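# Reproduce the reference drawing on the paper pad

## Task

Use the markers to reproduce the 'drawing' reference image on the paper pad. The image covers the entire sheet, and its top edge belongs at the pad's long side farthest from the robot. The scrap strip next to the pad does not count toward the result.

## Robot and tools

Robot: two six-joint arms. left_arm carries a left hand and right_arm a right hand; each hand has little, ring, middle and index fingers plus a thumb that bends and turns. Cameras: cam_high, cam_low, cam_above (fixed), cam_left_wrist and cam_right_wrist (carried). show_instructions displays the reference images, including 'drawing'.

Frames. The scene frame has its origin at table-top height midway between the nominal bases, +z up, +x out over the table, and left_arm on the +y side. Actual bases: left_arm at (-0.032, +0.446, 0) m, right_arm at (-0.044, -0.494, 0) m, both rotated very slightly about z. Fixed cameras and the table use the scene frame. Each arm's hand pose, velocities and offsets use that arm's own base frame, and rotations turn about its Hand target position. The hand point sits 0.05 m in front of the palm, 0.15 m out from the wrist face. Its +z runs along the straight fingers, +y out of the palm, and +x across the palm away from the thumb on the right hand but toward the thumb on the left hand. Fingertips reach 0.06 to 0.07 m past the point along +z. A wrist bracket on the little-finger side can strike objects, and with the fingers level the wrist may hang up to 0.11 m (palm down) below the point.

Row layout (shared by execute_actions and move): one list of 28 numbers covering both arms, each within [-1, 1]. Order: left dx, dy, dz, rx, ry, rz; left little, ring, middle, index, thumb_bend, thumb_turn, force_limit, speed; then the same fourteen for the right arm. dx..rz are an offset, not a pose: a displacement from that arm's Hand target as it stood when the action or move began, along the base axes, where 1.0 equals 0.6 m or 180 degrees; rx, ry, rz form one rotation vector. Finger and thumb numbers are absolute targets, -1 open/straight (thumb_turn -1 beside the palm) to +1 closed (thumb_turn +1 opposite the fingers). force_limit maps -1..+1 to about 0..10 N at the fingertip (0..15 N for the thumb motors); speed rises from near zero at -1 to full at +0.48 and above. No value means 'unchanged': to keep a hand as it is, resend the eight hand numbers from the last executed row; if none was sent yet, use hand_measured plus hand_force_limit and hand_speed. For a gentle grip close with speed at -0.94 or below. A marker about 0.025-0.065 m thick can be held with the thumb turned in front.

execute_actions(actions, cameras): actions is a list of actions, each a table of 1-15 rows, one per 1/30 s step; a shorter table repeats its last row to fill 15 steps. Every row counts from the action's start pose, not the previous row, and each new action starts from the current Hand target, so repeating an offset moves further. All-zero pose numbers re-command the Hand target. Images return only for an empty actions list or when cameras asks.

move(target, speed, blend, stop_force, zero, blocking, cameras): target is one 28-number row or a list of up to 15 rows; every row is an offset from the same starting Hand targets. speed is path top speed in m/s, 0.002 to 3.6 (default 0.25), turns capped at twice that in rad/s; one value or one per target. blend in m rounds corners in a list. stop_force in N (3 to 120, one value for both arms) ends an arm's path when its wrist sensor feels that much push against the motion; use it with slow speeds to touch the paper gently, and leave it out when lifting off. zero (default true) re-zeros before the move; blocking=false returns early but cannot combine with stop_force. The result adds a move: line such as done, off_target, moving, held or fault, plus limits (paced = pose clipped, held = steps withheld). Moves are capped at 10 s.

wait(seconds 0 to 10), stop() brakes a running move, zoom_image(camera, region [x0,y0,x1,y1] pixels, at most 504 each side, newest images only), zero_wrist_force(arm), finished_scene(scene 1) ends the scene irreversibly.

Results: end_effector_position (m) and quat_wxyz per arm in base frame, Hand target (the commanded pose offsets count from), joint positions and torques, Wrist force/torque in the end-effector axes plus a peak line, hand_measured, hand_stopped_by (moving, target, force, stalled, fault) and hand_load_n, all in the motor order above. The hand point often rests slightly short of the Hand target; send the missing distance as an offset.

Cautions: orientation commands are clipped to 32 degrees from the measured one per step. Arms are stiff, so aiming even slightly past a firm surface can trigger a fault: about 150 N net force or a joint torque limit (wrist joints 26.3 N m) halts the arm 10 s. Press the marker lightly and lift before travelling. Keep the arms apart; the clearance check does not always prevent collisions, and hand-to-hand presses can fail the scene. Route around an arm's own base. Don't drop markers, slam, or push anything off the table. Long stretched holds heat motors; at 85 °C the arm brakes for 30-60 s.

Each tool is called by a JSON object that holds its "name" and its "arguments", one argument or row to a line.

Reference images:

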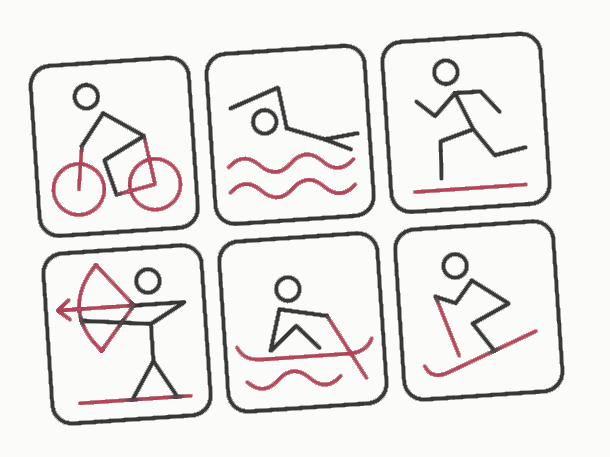

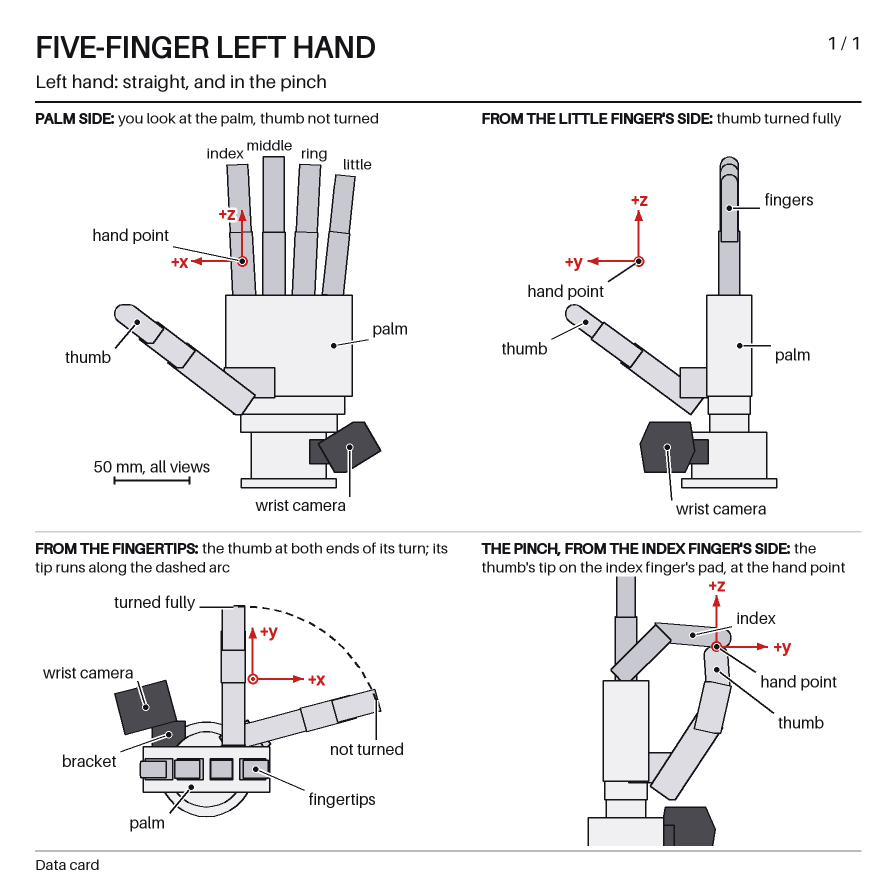

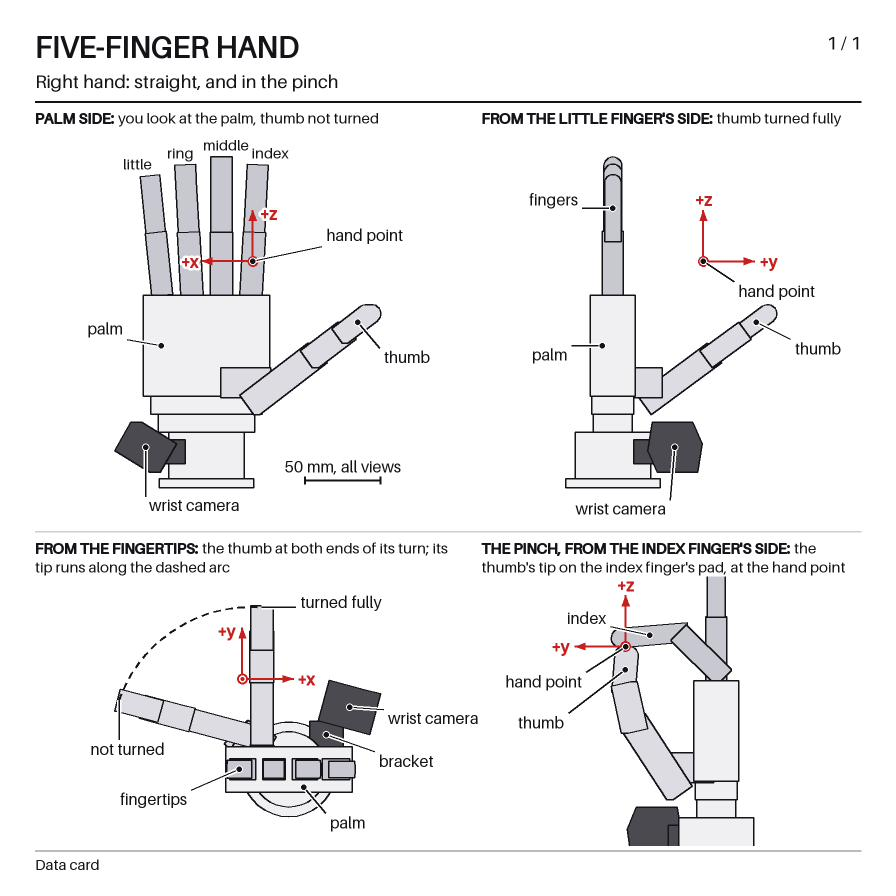

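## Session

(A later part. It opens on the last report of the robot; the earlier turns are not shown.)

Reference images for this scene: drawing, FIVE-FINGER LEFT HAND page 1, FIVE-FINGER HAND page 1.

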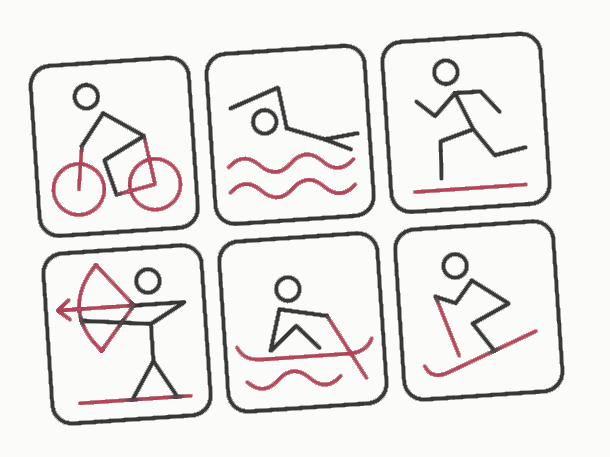

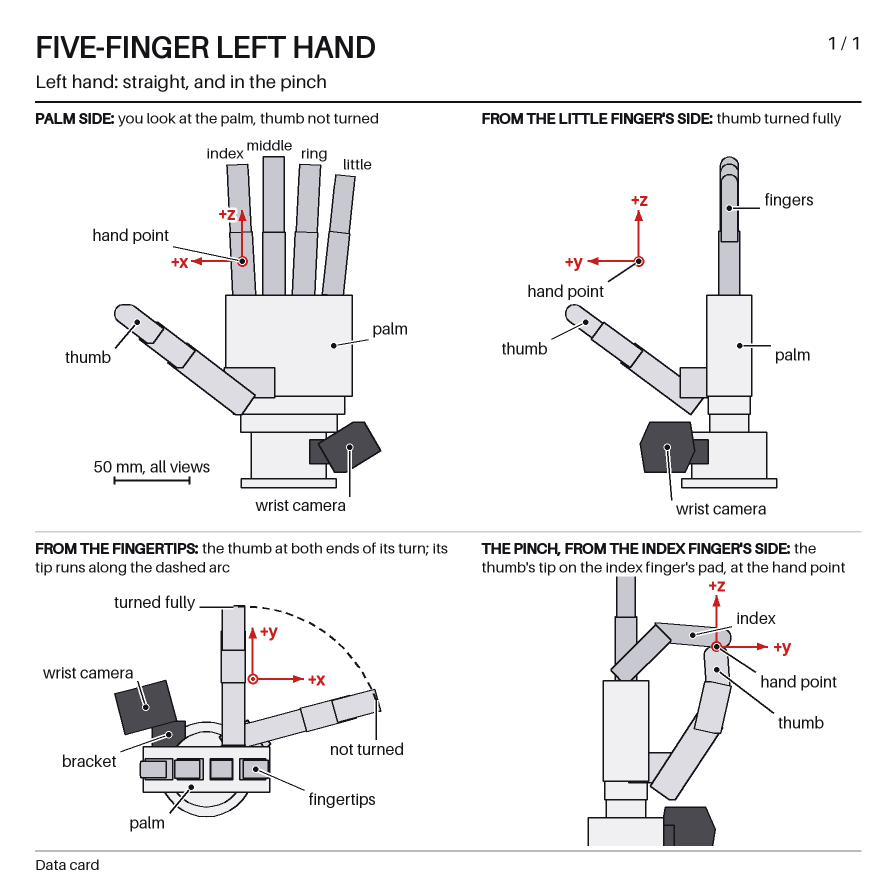

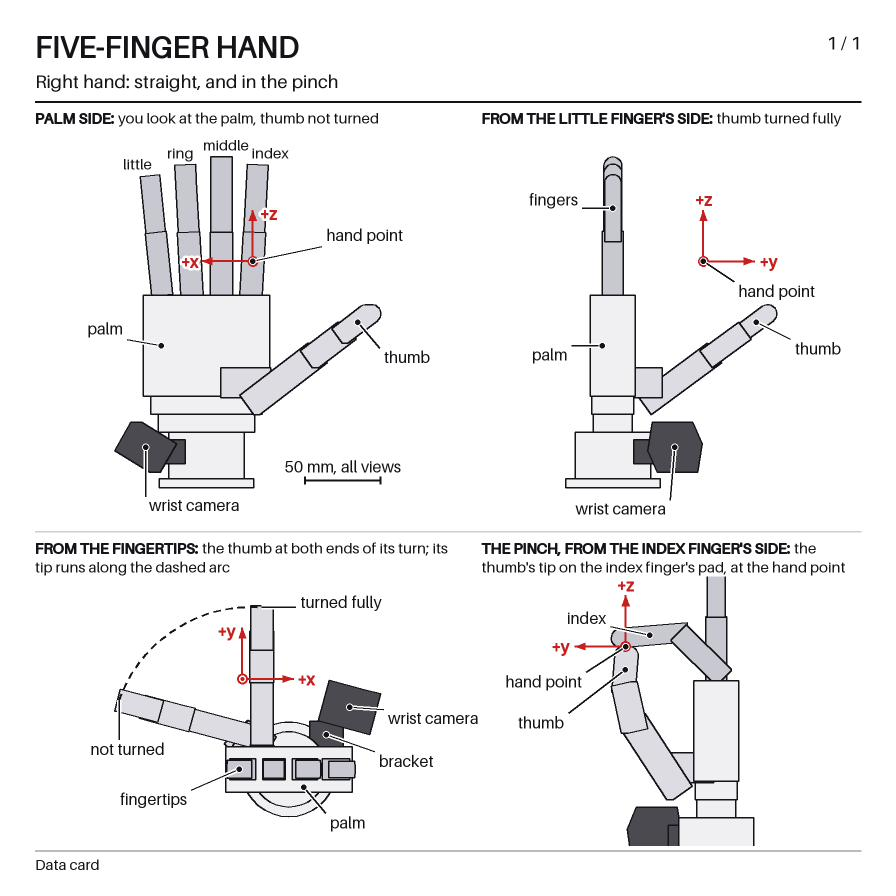

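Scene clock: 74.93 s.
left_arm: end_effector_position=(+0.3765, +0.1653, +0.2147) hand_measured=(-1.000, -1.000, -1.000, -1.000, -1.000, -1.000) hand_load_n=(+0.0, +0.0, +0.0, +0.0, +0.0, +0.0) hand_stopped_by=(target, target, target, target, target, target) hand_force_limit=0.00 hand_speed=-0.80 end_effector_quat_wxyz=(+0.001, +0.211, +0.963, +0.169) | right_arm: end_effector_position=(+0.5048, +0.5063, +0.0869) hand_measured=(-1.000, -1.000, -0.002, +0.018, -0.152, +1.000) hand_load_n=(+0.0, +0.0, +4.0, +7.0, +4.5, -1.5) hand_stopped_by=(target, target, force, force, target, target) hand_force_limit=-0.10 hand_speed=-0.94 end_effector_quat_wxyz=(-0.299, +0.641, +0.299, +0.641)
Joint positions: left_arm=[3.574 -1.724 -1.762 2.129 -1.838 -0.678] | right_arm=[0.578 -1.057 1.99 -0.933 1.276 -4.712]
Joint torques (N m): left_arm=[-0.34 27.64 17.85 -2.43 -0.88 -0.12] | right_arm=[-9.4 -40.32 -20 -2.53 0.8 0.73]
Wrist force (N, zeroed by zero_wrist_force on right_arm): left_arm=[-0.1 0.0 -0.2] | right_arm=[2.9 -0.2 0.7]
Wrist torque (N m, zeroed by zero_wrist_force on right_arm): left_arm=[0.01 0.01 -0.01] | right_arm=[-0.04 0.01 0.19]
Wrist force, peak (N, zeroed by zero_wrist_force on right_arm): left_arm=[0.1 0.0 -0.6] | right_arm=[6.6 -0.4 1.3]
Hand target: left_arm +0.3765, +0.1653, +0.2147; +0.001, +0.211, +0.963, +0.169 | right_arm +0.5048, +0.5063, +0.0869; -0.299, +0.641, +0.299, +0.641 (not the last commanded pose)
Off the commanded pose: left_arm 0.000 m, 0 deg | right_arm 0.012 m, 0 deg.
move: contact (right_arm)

{"name": "move", "arguments": {
  "target": [
    [0,0,0,0,0,0,-1,-1,-1,-1,-1,-1,0,-0.8,0.02396,-0.08988,0,0,0,0,-1,-1,0.6,0.5,-0.15,1,-0.1,-0.94],
    [0,0,0,0,0,0,-1,-1,-1,-1,-1,-1,0,-0.8,0.02396,-0.08988,0.02,0,0,0,-1,-1,0.6,0.5,-0.15,1,-0.1,-0.94],
    [0,0,0,0,0,0,-1,-1,-1,-1,-1,-1,0,-0.8,-0.12,-0.22,0.05,0,0,0,-1,-1,0.6,0.5,-0.15,1,-0.1,-0.94]
  ],
  "speed": [0.04,0.1,0.25],
  "cameras": ["cam_above"]
}}

{"name": "zoom_image", "arguments": {
  "camera": "cam_above",
  "region": [370, 270, 460, 330]
}}

Scene clock: 79.07 s.
left_arm: end_effector_position=(+0.3765, +0.1653, +0.2147) hand_measured=(-1.000, -1.000, -1.000, -1.000, -1.000, -1.000) hand_load_n=(+0.0, +0.0, +0.0, +0.0, -0.5, +0.0) hand_stopped_by=(target, target, target, target, target, target) hand_force_limit=0.00 hand_speed=-0.80 end_effector_quat_wxyz=(+0.001, +0.211, +0.963, +0.169) | right_arm: end_effector_position=(+0.4329, +0.3742, +0.1169) hand_measured=(-1.000, -1.000, -0.002, +0.018, -0.152, +1.000) hand_load_n=(+0.0, +0.0, +4.0, +7.5, +4.5, -1.0) hand_stopped_by=(target, target, force, force, target, target) hand_force_limit=-0.10 hand_speed=-0.94 end_effector_quat_wxyz=(-0.299, +0.641, +0.299, +0.641)
Joint positions: left_arm=[3.574 -1.724 -1.762 2.129 -1.838 -0.678] | right_arm=[0.34 -1.384 2.396 -1.013 1.039 -4.712]
Joint torques (N m): left_arm=[-0.15 28.1 18.59 -2.39 -1 -0.04] | right_arm=[7.14 -28.37 -8.32 -0.71 -0.26 1.88]
Wrist force (N, zeroed by zero_wrist_force on right_arm): left_arm=[0.1 -0.1 -0.3] | right_arm=[0.2 -0.6 0.7]
Wrist torque (N m, zeroed by zero_wrist_force on right_arm): left_arm=[0.01 -0.02 0.01] | right_arm=[-0.16 -0.01 0.19]
Wrist force, peak (N, zeroed by zero_wrist_force on right_arm): left_arm=[0.2 0.3 -0.6] | right_arm=[4.0 -1.1 1.2]
Hand target: left_arm +0.3765, +0.1653, +0.2147; +0.001, +0.211, +0.963, +0.169 | right_arm +0.4328, +0.3743, +0.1169; -0.299, +0.641, +0.299, +0.641
Off the commanded pose: left_arm 0.000 m, 0 deg | right_arm 0.000 m, 0 deg.
move: done
Images, in order (width x height): cam_above 896x504.

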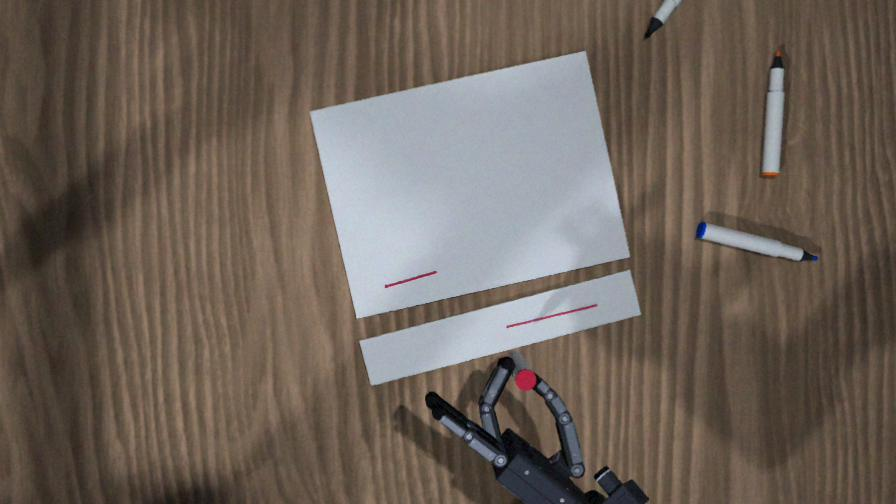

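Scaled by 5.600.

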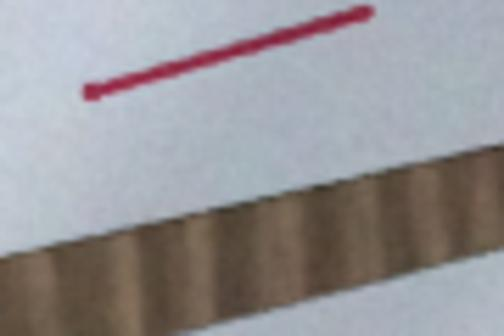

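{"name": "wait", "arguments": {
  "seconds": 0,
  "cameras": ["cam_right_wrist"]
}}

{"name": "zoom_image", "arguments": {
  "camera": "cam_right_wrist",
  "region": [280, 20, 520, 200]
}}

Scene clock: 80.53 s.
left_arm: end_effector_position=(+0.3765, +0.1653, +0.2147) hand_measured=(-1.000, -1.000, -1.000, -1.000, -1.000, -1.000) hand_load_n=(+0.0, +0.0, +0.0, +0.0, +0.0, +0.0) hand_stopped_by=(target, target, target, target, target, target) hand_force_limit=0.00 hand_speed=-0.80 end_effector_quat_wxyz=(+0.001, +0.211, +0.963, +0.169) | right_arm: end_effector_position=(+0.4328, +0.3743, +0.1169) hand_measured=(-1.000, -1.000, -0.002, +0.018, -0.152, +1.000) hand_load_n=(+0.5, +0.0, +3.5, +7.5, +5.0, -0.5) hand_stopped_by=(target, target, force, force, target, target) hand_force_limit=-0.10 hand_speed=-0.94 end_effector_quat_wxyz=(-0.299, +0.641, +0.299, +0.641)
Joint positions: left_arm=[3.574 -1.724 -1.762 2.129 -1.838 -0.678] | right_arm=[0.34 -1.384 2.396 -1.013 1.039 -4.712]
Joint torques (N m): left_arm=[-0.34 28.24 18.42 -2.39 -0.9 0.01] | right_arm=[11.33 -28.69 -6.99 -3.26 -1.07 1.74]
Wrist force (N, zeroed by zero_wrist_force on right_arm): left_arm=[0.3 0.1 -0.3] | right_arm=[-0.1 -0.3 0.6]
Wrist torque (N m, zeroed by zero_wrist_force on right_arm): left_arm=[0.04 -0.06 0.02] | right_arm=[-0.11 0.04 0.18]
Wrist force, peak (N, zeroed by zero_wrist_force on right_arm): left_arm=[0.3 0.2 -0.4] | right_arm=[0.3 -0.7 0.8]
Hand target: left_arm +0.3765, +0.1653, +0.2147; +0.001, +0.211, +0.963, +0.169 | right_arm +0.4328, +0.3743, +0.1169; -0.299, +0.641, +0.299, +0.641
Off the commanded pose: left_arm 0.000 m, 0 deg | right_arm 0.000 m, 0 deg.
camera_calibration:
cam_right_wrist: T_world_to_cam=[[0.721967, -0.619772, 0.307646, -0.12151], [-0.123401, -0.552825, -0.82411, 0.358828], [0.680834, 0.557017, -0.475602, -0.334449], [0, 0, 0, 1]] pos_world=[0.359711, 0.309354, 0.174031]
Images, in order (width x height): cam_right_wrist 672x504.

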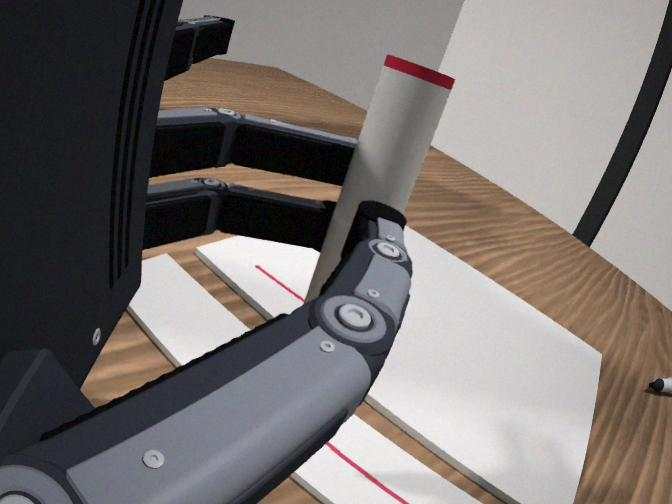

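Scaled by 2.100 from the camera's 672x504 image, which has a finer 960x720 frame.

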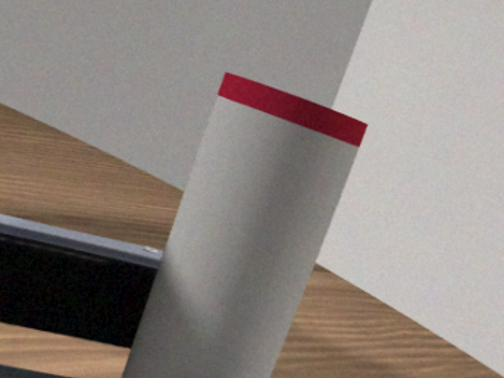

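{"name": "move", "arguments": {
  "target": [0,0,0,0,0,0,-1,-1,-1,-1,-1,-1,0,-0.8,0,0,0,0,0,0,-1,-1,0.7,0.5,-0.15,1,0.5,-0.94],
  "cameras": ["cam_right_wrist"]
}}

{"name": "zoom_image", "arguments": {
  "camera": "cam_right_wrist",
  "region": [280, 20, 520, 200]
}}

Scene clock: 82.30 s.
left_arm: end_effector_position=(+0.3765, +0.1653, +0.2147) hand_measured=(-1.000, -1.000, -1.000, -1.000, -1.000, -1.000) hand_load_n=(+0.0, +0.0, +0.0, +0.0, +0.0, +0.0) hand_stopped_by=(target, target, target, target, target, target) hand_force_limit=0.00 hand_speed=-0.80 end_effector_quat_wxyz=(+0.001, +0.211, +0.963, +0.169) | right_arm: end_effector_position=(+0.4328, +0.3743, +0.1169) hand_measured=(-1.000, -1.000, +0.008, +0.018, -0.152, +1.000) hand_load_n=(+0.0, +0.0, +8.0, +7.0, +6.5, +0.5) hand_stopped_by=(target, target, force, force, target, target) hand_force_limit=0.50 hand_speed=-0.94 end_effector_quat_wxyz=(-0.299, +0.641, +0.299, +0.641)
Joint positions: left_arm=[3.574 -1.724 -1.762 2.129 -1.838 -0.678] | right_arm=[0.34 -1.384 2.396 -1.013 1.039 -4.712]
Joint torques (N m): left_arm=[-0.42 28.08 18.32 -2.43 -0.97 0.13] | right_arm=[11.43 -28.85 -7.13 -3.4 -1.05 1.86]
Wrist force (N, zeroed by zero_wrist_force on right_arm): left_arm=[-0.2 0.3 -0.2] | right_arm=[0.1 -0.2 0.5]
Wrist torque (N m, zeroed by zero_wrist_force on right_arm): left_arm=[0.05 0.03 -0.02] | right_arm=[-0.08 0.01 0.20]
Wrist force, peak (N, zeroed by zero_wrist_force on right_arm): left_arm=[0.1 -0.1 -0.7] | right_arm=[0.2 -0.7 0.7]
Hand target: left_arm +0.3765, +0.1653, +0.2147; +0.001, +0.211, +0.963, +0.169 | right_arm +0.4328, +0.3743, +0.1169; -0.299, +0.641, +0.299, +0.641
Off the commanded pose: left_arm 0.000 m, 0 deg | right_arm 0.000 m, 0 deg.
move: done
camera_calibration:
cam_right_wrist: T_world_to_cam=[[0.721967, -0.619772, 0.307646, -0.12151], [-0.123401, -0.552825, -0.82411, 0.358828], [0.680834, 0.557017, -0.475602, -0.334449], [0, 0, 0, 1]] pos_world=[0.359711, 0.309354, 0.174031]
Images, in order (width x height): cam_right_wrist 672x504.

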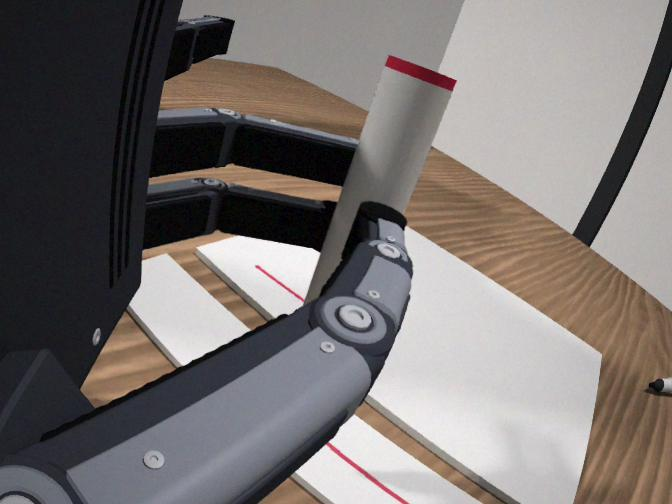

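Scaled by 2.100 from the camera's 672x504 image, which has a finer 960x720 frame.

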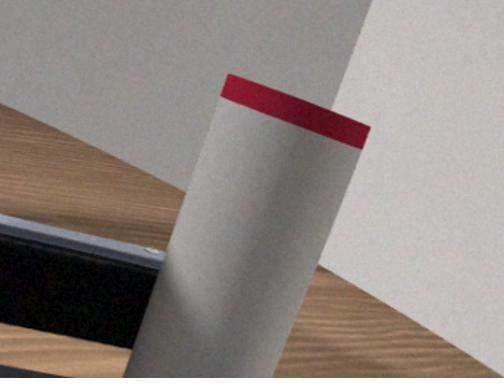

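{"name": "move", "arguments": {
  "target": [
    [0,0,0,0,0,0,-1,-1,-1,-1,-1,-1,0,-0.8,0.01433,0.04833,-0.0415,0,0,0,-1,-1,0.7,0.5,-0.15,1,0.5,-0.94],
    [0,0,0,0,0,0,-1,-1,-1,-1,-1,-1,0,-0.8,0.01433,0.04833,-0.0495,0,0,0,-1,-1,0.7,0.5,-0.15,1,0.5,-0.94]
  ],
  "speed": [0.2,0.02]
}}

{"name": "move", "arguments": {
  "target": [
    [0,0,0,0,0,0,-1,-1,-1,-1,-1,-1,0,-0.8,-0.0211,0.0978,0,0,0,0,-1,-1,0.7,0.5,-0.15,1,0.5,-0.94],
    [0,0,0,0,0,0,-1,-1,-1,-1,-1,-1,0,-0.8,0.0115,0.1048,0,0,0,0,-1,-1,0.7,0.5,-0.15,1,0.5,-0.94],
    [0,0,0,0,0,0,-1,-1,-1,-1,-1,-1,0,-0.8,0.0326,0.007,0,0,0,0,-1,-1,0.7,0.5,-0.15,1,0.5,-0.94],
    [0,0,0,0,0,0,-1,-1,-1,-1,-1,-1,0,-0.8,0,0,0,0,0,0,-1,-1,0.7,0.5,-0.15,1,0.5,-0.94]
  ],
  "speed": 0.05
}}

{"name": "move", "arguments": {
  "target": [
    [0,0,0,0,0,0,-1,-1,-1,-1,-1,-1,0,-0.8,0,0,0.02,0,0,0,-1,-1,0.7,0.5,-0.15,1,0.5,-0.94],
    [0,0,0,0,0,0,-1,-1,-1,-1,-1,-1,0,-0.8,-0.1,-0.15,0.05,0,0,0,-1,-1,0.7,0.5,-0.15,1,0.5,-0.94]
  ],
  "speed": 0.2,
  "cameras": ["cam_above","cam_right_wrist"]
}}

{"name": "zoom_image", "arguments": {
  "camera": "cam_above",
  "region": [400, 300, 520, 380]
}}

{"name": "zoom_image", "arguments": {
  "camera": "cam_right_wrist",
  "region": [280, 20, 520, 200]
}}

Scene clock: 85.30 s.
left_arm: end_effector_position=(+0.3765, +0.1653, +0.2147) hand_measured=(-1.000, -1.000, -1.000, -1.000, -1.000, -1.000) hand_load_n=(+0.0, +0.0, +0.0, +0.0, +0.0, +0.0) hand_stopped_by=(target, target, target, target, target, target) hand_force_limit=0.00 hand_speed=-0.80 end_effector_quat_wxyz=(+0.001, +0.211, +0.963, +0.169) | right_arm: end_effector_position=(+0.4414, +0.4033, +0.0872) hand_measured=(-1.000, -1.000, +0.008, +0.018, -0.152, +1.000) hand_load_n=(+0.0, +0.0, +8.0, +7.0, +6.5, +0.5) hand_stopped_by=(target, target, force, force, target, target) hand_force_limit=0.50 hand_speed=-0.94 end_effector_quat_wxyz=(-0.299, +0.641, +0.299, +0.641) end_effector_velocity=(-0.001, +0.000, +0.000) end_effector_angular_velocity=(-0.001, +0.003, +0.000)
Joint positions: left_arm=[3.574 -1.724 -1.762 2.129 -1.838 -0.678] | right_arm=[0.419 -1.248 2.339 -1.091 1.117 -4.712]
Joint velocities: left_arm=[within noise] | right_arm=[0 -0.004 0.001 0.006 0 0]
Joint torques (N m): left_arm=[-0.41 28.52 18.25 -2.45 -0.97 -0.05] | right_arm=[-12.22 -34.72 -9.42 0.83 0.04 -0.75]
Wrist force (N, zeroed by zero_wrist_force on right_arm): left_arm=[0.0 0.1 -0.4] | right_arm=[1.1 -0.8 0.2]
Wrist torque (N m, zeroed by zero_wrist_force on right_arm): left_arm=[0.04 0.00 -0.01] | right_arm=[-0.15 -0.02 0.20]
Wrist force, peak (N, zeroed by zero_wrist_force on right_arm): left_arm=[-0.2 0.2 -0.6] | right_arm=[1.6 -0.6 0.5]
Hand target: left_arm +0.3765, +0.1653, +0.2147; +0.001, +0.211, +0.963, +0.169 | right_arm +0.4414, +0.4033, +0.0872; -0.299, +0.641, +0.299, +0.641
Off the commanded pose: left_arm 0.000 m, 0 deg | right_arm 0.000 m, 0 deg.
move: done

Scene clock: 89.30 s.
left_arm: end_effector_position=(+0.3765, +0.1653, +0.2147) hand_measured=(-1.000, -1.000, -1.000, -1.000, -1.000, -1.000) hand_load_n=(+0.0, +0.0, +0.5, +0.0, +0.0, +0.0) hand_stopped_by=(target, target, target, target, target, target) hand_force_limit=0.00 hand_speed=-0.80 end_effector_quat_wxyz=(+0.001, +0.211, +0.963, +0.169) | right_arm: end_effector_position=(+0.4413, +0.4033, +0.0873) hand_measured=(-1.000, -1.000, +0.008, +0.018, -0.152, +1.000) hand_load_n=(+0.0, +0.0, +7.5, +7.0, +6.5, +0.5) hand_stopped_by=(target, target, force, force, target, target) hand_force_limit=0.50 hand_speed=-0.94 end_effector_quat_wxyz=(-0.299, +0.641, +0.299, +0.641)
Joint positions: left_arm=[3.574 -1.724 -1.762 2.129 -1.838 -0.678] | right_arm=[0.419 -1.248 2.339 -1.091 1.118 -4.712]
Joint torques (N m): left_arm=[-0.42 29.26 18.42 -2.64 -0.99 -0.16] | right_arm=[-10.24 -20.67 -18.06 0.9 -1.35 0.88]
Wrist force (N, zeroed by zero_wrist_force on right_arm): left_arm=[0.0 0.0 -0.2] | right_arm=[0.6 -0.9 0.4]
Wrist torque (N m, zeroed by zero_wrist_force on right_arm): left_arm=[0.00 0.00 0.00] | right_arm=[-0.17 -0.05 0.21]
Wrist force, peak (N, zeroed by zero_wrist_force on right_arm): left_arm=[0.1 -0.2 -0.7] | right_arm=[1.9 -1.5 1.2]
Hand target: left_arm +0.3765, +0.1653, +0.2147; +0.001, +0.211, +0.963, +0.169 | right_arm +0.4414, +0.4033, +0.0872; -0.299, +0.641, +0.299, +0.641
Off the commanded pose: left_arm 0.000 m, 0 deg | right_arm 0.000 m, 0 deg.
move: done

Scene clock: 90.93 s.
left_arm: end_effector_position=(+0.3765, +0.1653, +0.2147) hand_measured=(-1.000, -1.000, -1.000, -1.000, -1.000, -1.000) hand_load_n=(+0.5, -0.5, +0.0, +0.0, +0.0, +0.0) hand_stopped_by=(target, target, target, target, target, target) hand_force_limit=0.00 hand_speed=-0.80 end_effector_quat_wxyz=(+0.001, +0.211, +0.963, +0.169) | right_arm: end_effector_position=(+0.3814, +0.3133, +0.1172) hand_measured=(-1.000, -1.000, +0.008, +0.018, -0.152, +1.000) hand_load_n=(+0.0, +0.0, +7.5, +7.0, +6.5, +1.0) hand_stopped_by=(target, target, force, force, target, target) hand_force_limit=0.50 hand_speed=-0.94 end_effector_quat_wxyz=(-0.299, +0.641, +0.299, +0.641) end_effector_velocity=(-0.002, +0.000, -0.001) end_effector_angular_velocity=(+0.000, +0.002, +0.003)
Joint positions: left_arm=[3.574 -1.724 -1.762 2.129 -1.838 -0.678] | right_arm=[0.146 -1.571 2.619 -1.048 0.844 -4.712]
Joint velocities: left_arm=[within noise] | right_arm=[-0.001 -0.001 0.002 0.001 -0.005 0]
Joint torques (N m): left_arm=[-0.09 29.67 17.66 -2.47 -1.1 -0.09] | right_arm=[-9.83 -20.18 -7.36 -3.14 -1.18 1.85]
Wrist force (N, zeroed by zero_wrist_force on right_arm): left_arm=[-0.2 -0.1 -0.3] | right_arm=[0.3 -0.2 0.6]
Wrist torque (N m, zeroed by zero_wrist_force on right_arm): left_arm=[0.01 0.02 -0.01] | right_arm=[-0.10 -0.02 0.19]
Wrist force, peak (N, zeroed by zero_wrist_force on right_arm): left_arm=[-0.2 0.4 -0.5] | right_arm=[0.0 -0.6 1.9]
Hand target: left_arm +0.3765, +0.1653, +0.2147; +0.001, +0.211, +0.963, +0.169 | right_arm +0.3814, +0.3133, +0.1172; -0.299, +0.641, +0.299, +0.641
Off the commanded pose: left_arm 0.000 m, 0 deg | right_arm 0.000 m, 0 deg.
move: done
camera_calibration:
cam_right_wrist: T_world_to_cam=[[0.721967, -0.619772, 0.307646, -0.122238], [-0.123401, -0.552825, -0.82411, 0.319066], [0.680834, 0.557017, -0.475602, -0.265389], [0, 0, 0, 1]] pos_world=[0.308311, 0.248454, 0.174331]
Images, in order (width x height): cam_above 896x504, cam_right_wrist 672x504.

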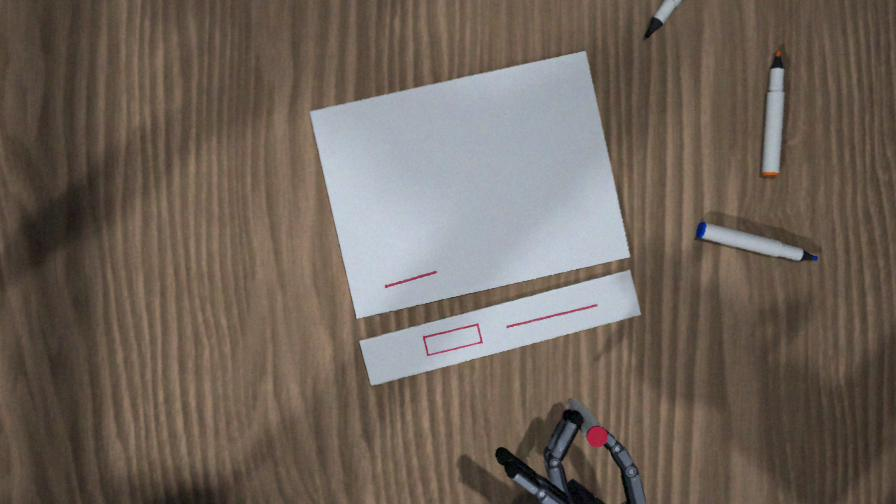

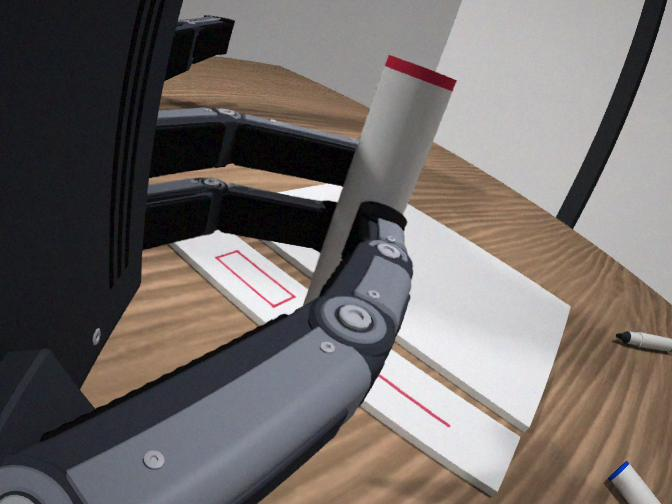

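Scaled by 4.200.

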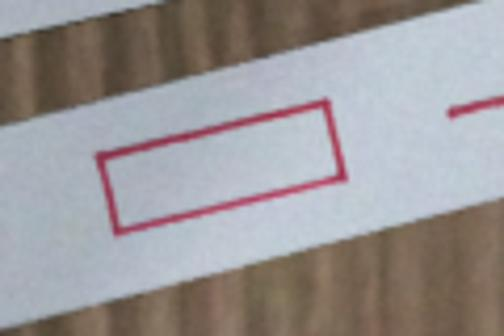

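Scaled by 2.100 from the camera's 672x504 image, which has a finer 960x720 frame.

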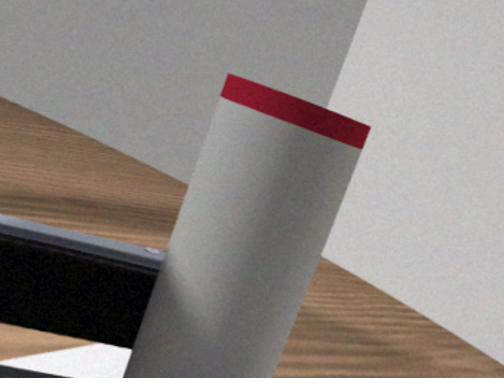

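{"name": "zoom_image", "arguments": {
  "camera": "cam_above",
  "region": [410, 325, 455, 361]
}}

{"name": "zoom_image", "arguments": {
  "camera": "cam_above",
  "region": [450, 315, 495, 351]
}}

Scaled by 11.200.

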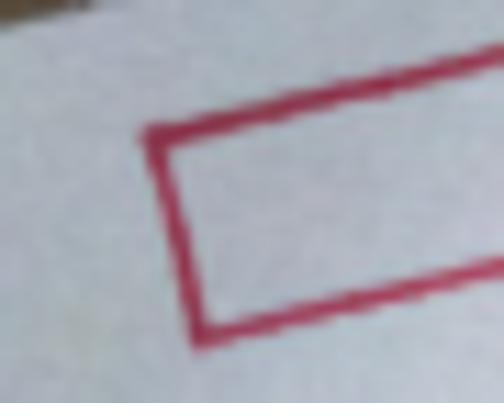

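Scaled by 11.200.

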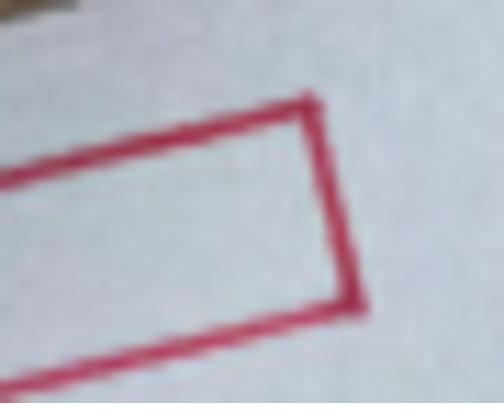

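{"name": "move", "arguments": {
  "target": [
    [0,0,0,0,0,0,-1,-1,-1,-1,-1,-1,0,-0.8,0.29216,0.04224,-0.04,0,0,0,-1,-1,0.7,0.5,-0.15,1,0.5,-0.94],
    [0,0,0,0,0,0,-1,-1,-1,-1,-1,-1,0,-0.8,0.29216,0.04224,-0.05,0,0,0,-1,-1,0.7,0.5,-0.15,1,0.5,-0.94],
    [0,0,0,0,0,0,-1,-1,-1,-1,-1,-1,0,-0.8,0.28914,0.04036,-0.05,0,0,0,-1,-1,0.7,0.5,-0.15,1,0.5,-0.94],
    [0,0,0,0,0,0,-1,-1,-1,-1,-1,-1,0,-0.8,0.28644,0.03685,-0.05,0,0,0,-1,-1,0.7,0.5,-0.15,1,0.5,-0.94],
    [0,0,0,0,0,0,-1,-1,-1,-1,-1,-1,0,-0.8,0.28578,0.03162,-0.05,0,0,0,-1,-1,0.7,0.5,-0.15,1,0.5,-0.94],
    [0,0,0,0,0,0,-1,-1,-1,-1,-1,-1,0,-0.8,0.28815,0.02614,-0.05,0,0,0,-1,-1,0.7,0.5,-0.15,1,0.5,-0.94],
    [0,0,0,0,0,0,-1,-1,-1,-1,-1,-1,0,-0.8,0.29199,0.02096,-0.05,0,0,0,-1,-1,0.7,0.5,-0.15,1,0.5,-0.94],
    [0,0,0,0,0,0,-1,-1,-1,-1,-1,-1,0,-0.8,0.33905,-0.04357,-0.05,0,0,0,-1,-1,0.7,0.5,-0.15,1,0.5,-0.94],
    [0,0,0,0,0,0,-1,-1,-1,-1,-1,-1,0,-0.8,0.33905,-0.04357,-0.04,0,0,0,-1,-1,0.7,0.5,-0.15,1,0.5,-0.94],
    [0,0,0,0,0,0,-1,-1,-1,-1,-1,-1,0,-0.8,0.351,0.0455,-0.04,0,0,0,-1,-1,0.7,0.5,-0.15,1,0.5,-0.94],
    [0,0,0,0,0,0,-1,-1,-1,-1,-1,-1,0,-0.8,0.351,0.0455,-0.05,0,0,0,-1,-1,0.7,0.5,-0.15,1,0.5,-0.94],
    [0,0,0,0,0,0,-1,-1,-1,-1,-1,-1,0,-0.8,0.30588,0.01609,-0.05,0,0,0,-1,-1,0.7,0.5,-0.15,1,0.5,-0.94],
    [0,0,0,0,0,0,-1,-1,-1,-1,-1,-1,0,-0.8,0.30588,0.01609,-0.04,0,0,0,-1,-1,0.7,0.5,-0.15,1,0.5,-0.94]
  ],
  "speed": [0.25,0.03,0.02,0.02,0.02,0.02,0.02,0.04,0.1,0.2,0.03,0.04,0.1],
  "blend": [0,0,0.0015,0.0015,0.0015,0.0015,0.0015,0,0,0,0,0,0]
}}

{"name": "move", "arguments": {
  "target": [
    [0,0,0,0,0,0,-1,-1,-1,-1,-1,-1,0,-0.8,-0.2,0.0,0.04,0,0,0,-1,-1,0.7,0.5,-0.15,1,0.5,-0.94]
  ],
  "speed": 0.3,
  "cameras": ["cam_above"]
}}

{"name": "zoom_image", "arguments": {
  "camera": "cam_above",
  "region": [500, 160, 620, 260]
}}

Scene clock: 102.60 s.
left_arm: end_effector_position=(+0.3765, +0.1653, +0.2147) hand_measured=(-1.000, -1.000, -1.000, -1.000, -1.000, -1.000) hand_load_n=(+0.0, +0.0, +0.0, +0.0, +0.0, +0.0) hand_stopped_by=(target, target, target, target, target, target) hand_force_limit=0.00 hand_speed=-0.80 end_effector_quat_wxyz=(+0.001, +0.211, +0.963, +0.169) | right_arm: end_effector_position=(+0.5650, +0.3229, +0.0933) hand_measured=(-1.000, -1.000, +0.008, +0.018, -0.152, +1.000) hand_load_n=(-0.5, +0.0, +7.5, +7.0, +6.5, +0.5) hand_stopped_by=(target, target, force, force, target, target) hand_force_limit=0.50 hand_speed=-0.94 end_effector_quat_wxyz=(-0.299, +0.641, +0.299, +0.641) end_effector_velocity=(+0.000, +0.001, +0.000) end_effector_angular_velocity=(+0.000, -0.003, +0.002)
Joint positions: left_arm=[3.574 -1.724 -1.762 2.129 -1.838 -0.678] | right_arm=[0.1 -1.177 2.182 -1.006 0.799 -4.712]
Joint velocities: left_arm=[within noise] | right_arm=[0.001 0.001 0.001 -0.005 -0.001 0]
Joint torques (N m): left_arm=[-0.24 29.18 19.3 -2.54 -1.22 0.11] | right_arm=[11.42 -23.25 -6.47 -2.88 1.15 -0.17]
Wrist force (N, zeroed by zero_wrist_force on right_arm): left_arm=[0.1 -0.1 0.0] | right_arm=[0.2 0.0 0.3]
Wrist torque (N m, zeroed by zero_wrist_force on right_arm): left_arm=[-0.01 0.00 0.01] | right_arm=[-0.02 0.02 0.19]
Wrist force, peak (N, zeroed by zero_wrist_force on right_arm): left_arm=[0.2 0.3 -0.6] | right_arm=[3.1 -0.3 1.0]
Hand target: left_arm +0.3765, +0.1653, +0.2147; +0.001, +0.211, +0.963, +0.169 | right_arm +0.5649, +0.3229, +0.0932; -0.299, +0.641, +0.299, +0.641
Off the commanded pose: left_arm 0.000 m, 0 deg | right_arm 0.000 m, 0 deg.
move: done; blend cut to 0.0011 m at target 3, 0.0013 m at target 4

Scene clock: 103.53 s.
left_arm: end_effector_position=(+0.3765, +0.1653, +0.2147) hand_measured=(-1.000, -1.000, -1.000, -1.000, -1.000, -1.000) hand_load_n=(+0.0, +0.0, +0.0, +0.0, +0.0, +0.0) hand_stopped_by=(target, target, target, target, target, target) hand_force_limit=0.00 hand_speed=-0.80 end_effector_quat_wxyz=(+0.001, +0.211, +0.963, +0.169) | right_arm: end_effector_position=(+0.4450, +0.3230, +0.1172) hand_measured=(-1.000, -1.000, +0.008, +0.018, -0.152, +1.000) hand_load_n=(+0.0, +0.0, +7.5, +7.0, +6.5, +0.5) hand_stopped_by=(target, target, force, force, target, target) hand_force_limit=0.50 hand_speed=-0.94 end_effector_quat_wxyz=(-0.299, +0.641, +0.299, +0.641)
Joint positions: left_arm=[3.574 -1.724 -1.762 2.129 -1.838 -0.678] | right_arm=[0.147 -1.434 2.463 -1.028 0.845 -4.712]
Joint torques (N m): left_arm=[-1.05 30.4 17.81 -2.53 -1.1 0.02] | right_arm=[-8.67 -26.54 -4.71 -2.85 0.12 1.39]
Wrist force (N, zeroed by zero_wrist_force on right_arm): left_arm=[0.0 0.1 -0.3] | right_arm=[-0.1 -0.2 0.2]
Wrist torque (N m, zeroed by zero_wrist_force on right_arm): left_arm=[0.03 -0.01 0.00] | right_arm=[-0.08 0.03 0.17]
Wrist force, peak (N, zeroed by zero_wrist_force on right_arm): left_arm=[-0.1 0.2 -0.5] | right_arm=[0.1 1.4 1.6]
Hand target: left_arm +0.3765, +0.1653, +0.2147; +0.001, +0.211, +0.963, +0.169 | right_arm +0.4449, +0.3229, +0.1172; -0.299, +0.641, +0.299, +0.641
Off the commanded pose: left_arm 0.000 m, 0 deg | right_arm 0.000 m, 0 deg.
move: done
Images, in order (width x height): cam_above 896x504.

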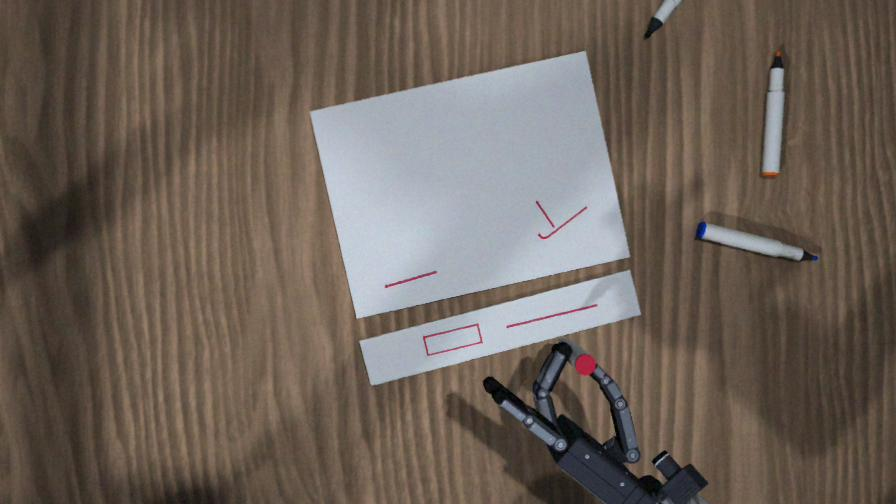

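Scaled by 4.200.

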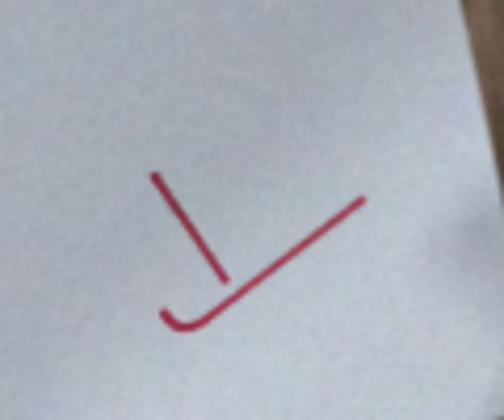

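{"name": "move", "arguments": {
  "target": [
    [0,0,0,0,0,0,-1,-1,-1,-1,-1,-1,0,-0.8,0.14386,0.16903,-0.04,0,0,0,-1,-1,0.7,0.5,-0.15,1,0.5,-0.94],
    [0,0,0,0,0,0,-1,-1,-1,-1,-1,-1,0,-0.8,0.14386,0.16903,-0.05,0,0,0,-1,-1,0.7,0.5,-0.15,1,0.5,-0.94],
    [0,0,0,0,0,0,-1,-1,-1,-1,-1,-1,0,-0.8,0.14155,0.16185,-0.05,0,0,0,-1,-1,0.7,0.5,-0.15,1,0.5,-0.94],
    [0,0,0,0,0,0,-1,-1,-1,-1,-1,-1,0,-0.8,0.14153,0.15518,-0.05,0,0,0,-1,-1,0.7,0.5,-0.15,1,0.5,-0.94],
    [0,0,0,0,0,0,-1,-1,-1,-1,-1,-1,0,-0.8,0.14493,0.14918,-0.05,0,0,0,-1,-1,0.7,0.5,-0.15,1,0.5,-0.94],
    [0,0,0,0,0,0,-1,-1,-1,-1,-1,-1,0,-0.8,0.15072,0.14363,-0.05,0,0,0,-1,-1,0.7,0.5,-0.15,1,0.5,-0.94],
    [0,0,0,0,0,0,-1,-1,-1,-1,-1,-1,0,-0.8,0.1565,0.13807,-0.05,0,0,0,-1,-1,0.7,0.5,-0.15,1,0.5,-0.94],
    [0,0,0,0,0,0,-1,-1,-1,-1,-1,-1,0,-0.8,0.15983,0.13207,-0.05,0,0,0,-1,-1,0.7,0.5,-0.15,1,0.5,-0.94],
    [0,0,0,0,0,0,-1,-1,-1,-1,-1,-1,0,-0.8,0.15989,0.1254,-0.05,0,0,0,-1,-1,0.7,0.5,-0.15,1,0.5,-0.94],
    [0,0,0,0,0,0,-1,-1,-1,-1,-1,-1,0,-0.8,0.15758,0.11824,-0.05,0,0,0,-1,-1,0.7,0.5,-0.15,1,0.5,-0.94],
    [0,0,0,0,0,0,-1,-1,-1,-1,-1,-1,0,-0.8,0.15528,0.11106,-0.05,0,0,0,-1,-1,0.7,0.5,-0.15,1,0.5,-0.94],
    [0,0,0,0,0,0,-1,-1,-1,-1,-1,-1,0,-0.8,0.15525,0.10439,-0.05,0,0,0,-1,-1,0.7,0.5,-0.15,1,0.5,-0.94],
    [0,0,0,0,0,0,-1,-1,-1,-1,-1,-1,0,-0.8,0.15857,0.09837,-0.05,0,0,0,-1,-1,0.7,0.5,-0.15,1,0.5,-0.94],
    [0,0,0,0,0,0,-1,-1,-1,-1,-1,-1,0,-0.8,0.16436,0.09281,-0.05,0,0,0,-1,-1,0.7,0.5,-0.15,1,0.5,-0.94],
    [0,0,0,0,0,0,-1,-1,-1,-1,-1,-1,0,-0.8,0.16436,0.09281,-0.04,0,0,0,-1,-1,0.7,0.5,-0.15,1,0.5,-0.94]
  ],
  "speed": [0.25,0.03,0.022,0.022,0.022,0.022,0.022,0.022,0.022,0.022,0.022,0.022,0.022,0.022,0.1],
  "blend": [0,0,0.0015,0.0015,0.0015,0.0015,0.0015,0.0015,0.0015,0.0015,0.0015,0.0015,0.0015,0,0]
}}

Scene clock: 111.67 s.
left_arm: end_effector_position=(+0.3765, +0.1653, +0.2147) hand_measured=(-1.000, -1.000, -1.000, -1.000, -1.000, -1.000) hand_load_n=(+0.0, +0.0, +0.0, +0.0, +0.0, +0.0) hand_stopped_by=(target, target, target, target, target, target) hand_force_limit=0.00 hand_speed=-0.80 end_effector_quat_wxyz=(+0.001, +0.211, +0.963, +0.169) | right_arm: end_effector_position=(+0.5436, +0.3786, +0.0933) hand_measured=(-1.000, -1.000, +0.008, +0.018, -0.152, +1.000) hand_load_n=(+0.0, +0.0, +7.5, +7.0, +6.5, +0.5) hand_stopped_by=(target, target, force, force, target, target) hand_force_limit=0.50 hand_speed=-0.94 end_effector_quat_wxyz=(-0.299, +0.641, +0.299, +0.641)
Joint positions: left_arm=[3.574 -1.724 -1.762 2.129 -1.838 -0.678] | right_arm=[0.255 -1.162 2.156 -0.994 0.954 -4.712]
Joint torques (N m): left_arm=[0.16 29.58 19.22 -2.58 -1.03 0.17] | right_arm=[11.47 -24.63 -7.63 -3.21 1.06 -0.17]
Wrist force (N, zeroed by zero_wrist_force on right_arm): left_arm=[0.1 -0.1 -0.3] | right_arm=[0.1 -0.3 0.6]
Wrist torque (N m, zeroed by zero_wrist_force on right_arm): left_arm=[0.01 -0.01 0.00] | right_arm=[-0.09 0.03 0.16]
Wrist force, peak (N, zeroed by zero_wrist_force on right_arm): left_arm=[0.1 -0.1 -0.7] | right_arm=[3.0 -0.7 1.2]
Hand target: left_arm +0.3765, +0.1653, +0.2147; +0.001, +0.211, +0.963, +0.169 | right_arm +0.5436, +0.3786, +0.0932; -0.299, +0.641, +0.299, +0.641
Off the commanded pose: left_arm 0.000 m, 0 deg | right_arm 0.000 m, 0 deg.
move: done

{"name": "move", "arguments": {
  "target": [
    [0,0,0,0,0,0,-1,-1,-1,-1,-1,-1,0,-0.8,0.00647,0.0901,0,0,0,0,-1,-1,0.7,0.5,-0.15,1,0.5,-0.94],
    [0,0,0,0,0,0,-1,-1,-1,-1,-1,-1,0,-0.8,0.00647,0.0901,-0.01,0,0,0,-1,-1,0.7,0.5,-0.15,1,0.5,-0.94],
    [0,0,0,0,0,0,-1,-1,-1,-1,-1,-1,0,-0.8,0.00197,0.08708,-0.01,0,0,0,-1,-1,0.7,0.5,-0.15,1,0.5,-0.94],
    [0,0,0,0,0,0,-1,-1,-1,-1,-1,-1,0,-0.8,-0.00081,0.08185,-0.01,0,0,0,-1,-1,0.7,0.5,-0.15,1,0.5,-0.94],
    [0,0,0,0,0,0,-1,-1,-1,-1,-1,-1,0,-0.8,-0.00113,0.07498,-0.01,0,0,0,-1,-1,0.7,0.5,-0.15,1,0.5,-0.94],
    [0,0,0,0,0,0,-1,-1,-1,-1,-1,-1,0,-0.8,0.00075,0.06771,-0.01,0,0,0,-1,-1,0.7,0.5,-0.15,1,0.5,-0.94],
    [0,0,0,0,0,0,-1,-1,-1,-1,-1,-1,0,-0.8,0.02002,-0.00323,-0.01,0,0,0,-1,-1,0.7,0.5,-0.15,1,0.5,-0.94],
    [0,0,0,0,0,0,-1,-1,-1,-1,-1,-1,0,-0.8,0.02288,-0.0103,-0.01,0,0,0,-1,-1,0.7,0.5,-0.15,1,0.5,-0.94],
    [0,0,0,0,0,0,-1,-1,-1,-1,-1,-1,0,-0.8,0.02713,-0.0154,-0.01,0,0,0,-1,-1,0.7,0.5,-0.15,1,0.5,-0.94],
    [0,0,0,0,0,0,-1,-1,-1,-1,-1,-1,0,-0.8,0.03195,-0.01826,-0.01,0,0,0,-1,-1,0.7,0.5,-0.15,1,0.5,-0.94],
    [0,0,0,0,0,0,-1,-1,-1,-1,-1,-1,0,-0.8,0.03628,-0.01867,-0.01,0,0,0,-1,-1,0.7,0.5,-0.15,1,0.5,-0.94],
    [0,0,0,0,0,0,-1,-1,-1,-1,-1,-1,0,-0.8,0.03628,-0.01867,0,0,0,0,-1,-1,0.7,0.5,-0.15,1,0.5,-0.94],
    [0,0,0,0,0,0,-1,-1,-1,-1,-1,-1,0,-0.8,0.0465,0.02161,0,0,0,0,-1,-1,0.7,0.5,-0.15,1,0.5,-0.94],
    [0,0,0,0,0,0,-1,-1,-1,-1,-1,-1,0,-0.8,0.0465,0.02161,-0.01,0,0,0,-1,-1,0.7,0.5,-0.15,1,0.5,-0.94],
    [0,0,0,0,0,0,-1,-1,-1,-1,-1,-1,0,-0.8,0.00236,-0.0212,-0.01,0,0,0,-1,-1,0.7,0.5,-0.15,1,0.5,-0.94]
  ],
  "speed": [0.2,0.03,0.02,0.02,0.02,0.02,0.04,0.02,0.02,0.02,0.02,0.1,0.2,0.03,0.04],
  "blend": [0,0,0.0015,0.0015,0.0015,0.0015,0.0015,0.0015,0.0015,0.0015,0,0,0,0,0]
}}

{"name": "move", "arguments": {
  "target": [
    [0,0,0,0,0,0,-1,-1,-1,-1,-1,-1,0,-0.8,0,0,0.01,0,0,0,-1,-1,0.7,0.5,-0.15,1,0.5,-0.94],
    [0,0,0,0,0,0,-1,-1,-1,-1,-1,-1,0,-0.8,-0.2,-0.1,0.05,0,0,0,-1,-1,0.7,0.5,-0.15,1,0.5,-0.94]
  ],
  "speed": [0.1,0.3],
  "blend": [0.003,0],
  "cameras": ["cam_above"]
}}

{"name": "zoom_image", "arguments": {
  "camera": "cam_above",
  "region": [430, 200, 550, 290]
}}

Scene clock: 120.00 s.
left_arm: end_effector_position=(+0.3765, +0.1653, +0.2147) hand_measured=(-1.000, -1.000, -1.000, -1.000, -1.000, -1.000) hand_load_n=(+0.0, +0.0, +0.0, +0.0, +0.0, +0.0) hand_stopped_by=(target, target, target, target, target, target) hand_force_limit=0.00 hand_speed=-0.80 end_effector_quat_wxyz=(+0.001, +0.211, +0.963, +0.169) | right_arm: end_effector_position=(+0.5451, +0.3658, +0.0873) hand_measured=(-1.000, -1.000, +0.008, +0.018, -0.152, +1.000) hand_load_n=(+0.0, +0.0, +7.5, +7.0, +6.5, +0.5) hand_stopped_by=(target, target, force, force, target, target) hand_force_limit=0.50 hand_speed=-0.94 end_effector_quat_wxyz=(-0.299, +0.641, +0.299, +0.641)
Joint positions: left_arm=[3.574 -1.724 -1.762 2.129 -1.838 -0.678] | right_arm=[0.222 -1.157 2.176 -1.019 0.92 -4.712]
Joint torques (N m): left_arm=[-0.33 30.23 18.47 -2.61 -1.2 -0.05] | right_arm=[11.35 -25.15 -18.2 1.05 1.5 0.14]
Wrist force (N, zeroed by zero_wrist_force on right_arm): left_arm=[0.0 0.0 -0.4] | right_arm=[0.5 -0.3 0.5]
Wrist torque (N m, zeroed by zero_wrist_force on right_arm): left_arm=[0.03 -0.01 0.01] | right_arm=[-0.07 0.01 0.17]
Wrist force, peak (N, zeroed by zero_wrist_force on right_arm): left_arm=[-0.2 0.3 -0.7] | right_arm=[3.1 -0.2 1.0]
Hand target: left_arm +0.3765, +0.1653, +0.2147; +0.001, +0.211, +0.963, +0.169 | right_arm +0.5450, +0.3659, +0.0872; -0.299, +0.641, +0.299, +0.641
Off the commanded pose: left_arm 0.000 m, 0 deg | right_arm 0.000 m, 0 deg.
move: done; blend cut to 0.0013 m at target 10

Scene clock: 121.07 s.
left_arm: end_effector_position=(+0.3765, +0.1653, +0.2147) hand_measured=(-1.000, -1.000, -1.000, -1.000, -1.000, -1.000) hand_load_n=(+0.0, +0.0, +0.0, +0.0, +0.0, +0.0) hand_stopped_by=(target, target, target, target, target, target) hand_force_limit=0.00 hand_speed=-0.80 end_effector_quat_wxyz=(+0.001, +0.211, +0.963, +0.169) | right_arm: end_effector_position=(+0.4251, +0.3058, +0.1172) hand_measured=(-1.000, -1.000, +0.008, +0.018, -0.152, +1.000) hand_load_n=(+0.0, +0.0, +7.5, +7.0, +6.5, +0.0) hand_stopped_by=(target, target, force, force, target, target) hand_force_limit=0.50 hand_speed=-0.94 end_effector_quat_wxyz=(-0.299, +0.641, +0.299, +0.641)
Joint positions: left_arm=[3.574 -1.724 -1.762 2.129 -1.838 -0.678] | right_arm=[0.088 -1.494 2.536 -1.042 0.786 -4.712]
Joint torques (N m): left_arm=[-0.01 31.37 18.9 -2.79 -1.15 0.03] | right_arm=[4.28 -23.07 -4.82 -3.09 -0.25 0.67]
Wrist force (N, zeroed by zero_wrist_force on right_arm): left_arm=[-0.2 0.1 -0.4] | right_arm=[0.9 -0.1 0.1]
Wrist torque (N m, zeroed by zero_wrist_force on right_arm): left_arm=[0.03 0.03 -0.02] | right_arm=[-0.05 -0.10 0.18]
Wrist force, peak (N, zeroed by zero_wrist_force on right_arm): left_arm=[-0.1 -0.2 -0.6] | right_arm=[0.6 0.6 2.4]
Hand target: left_arm +0.3765, +0.1653, +0.2147; +0.001, +0.211, +0.963, +0.169 | right_arm +0.4250, +0.3059, +0.1172; -0.299, +0.641, +0.299, +0.641
Off the commanded pose: left_arm 0.000 m, 0 deg | right_arm 0.000 m, 0 deg.
move: done
Images, in order (width x height): cam_above 896x504.

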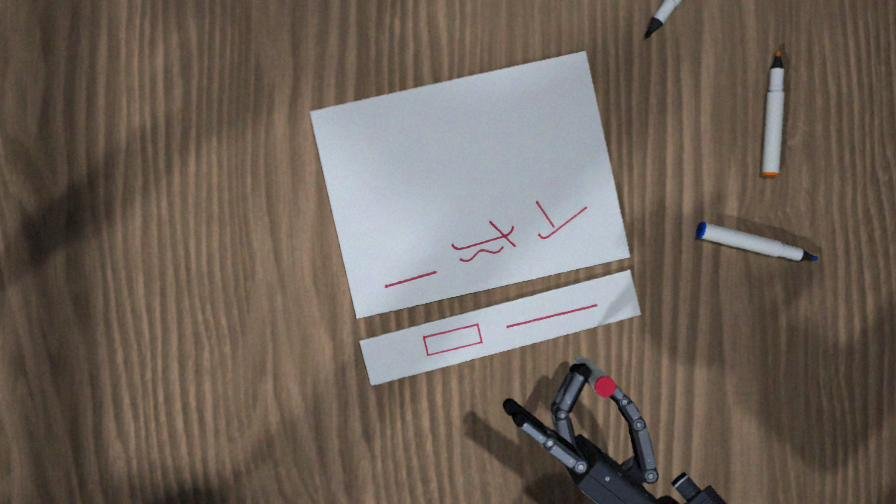

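Scaled by 4.200.

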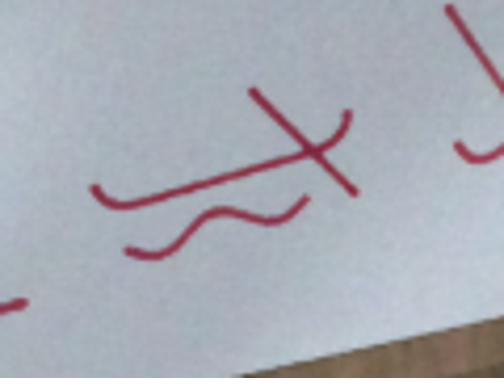

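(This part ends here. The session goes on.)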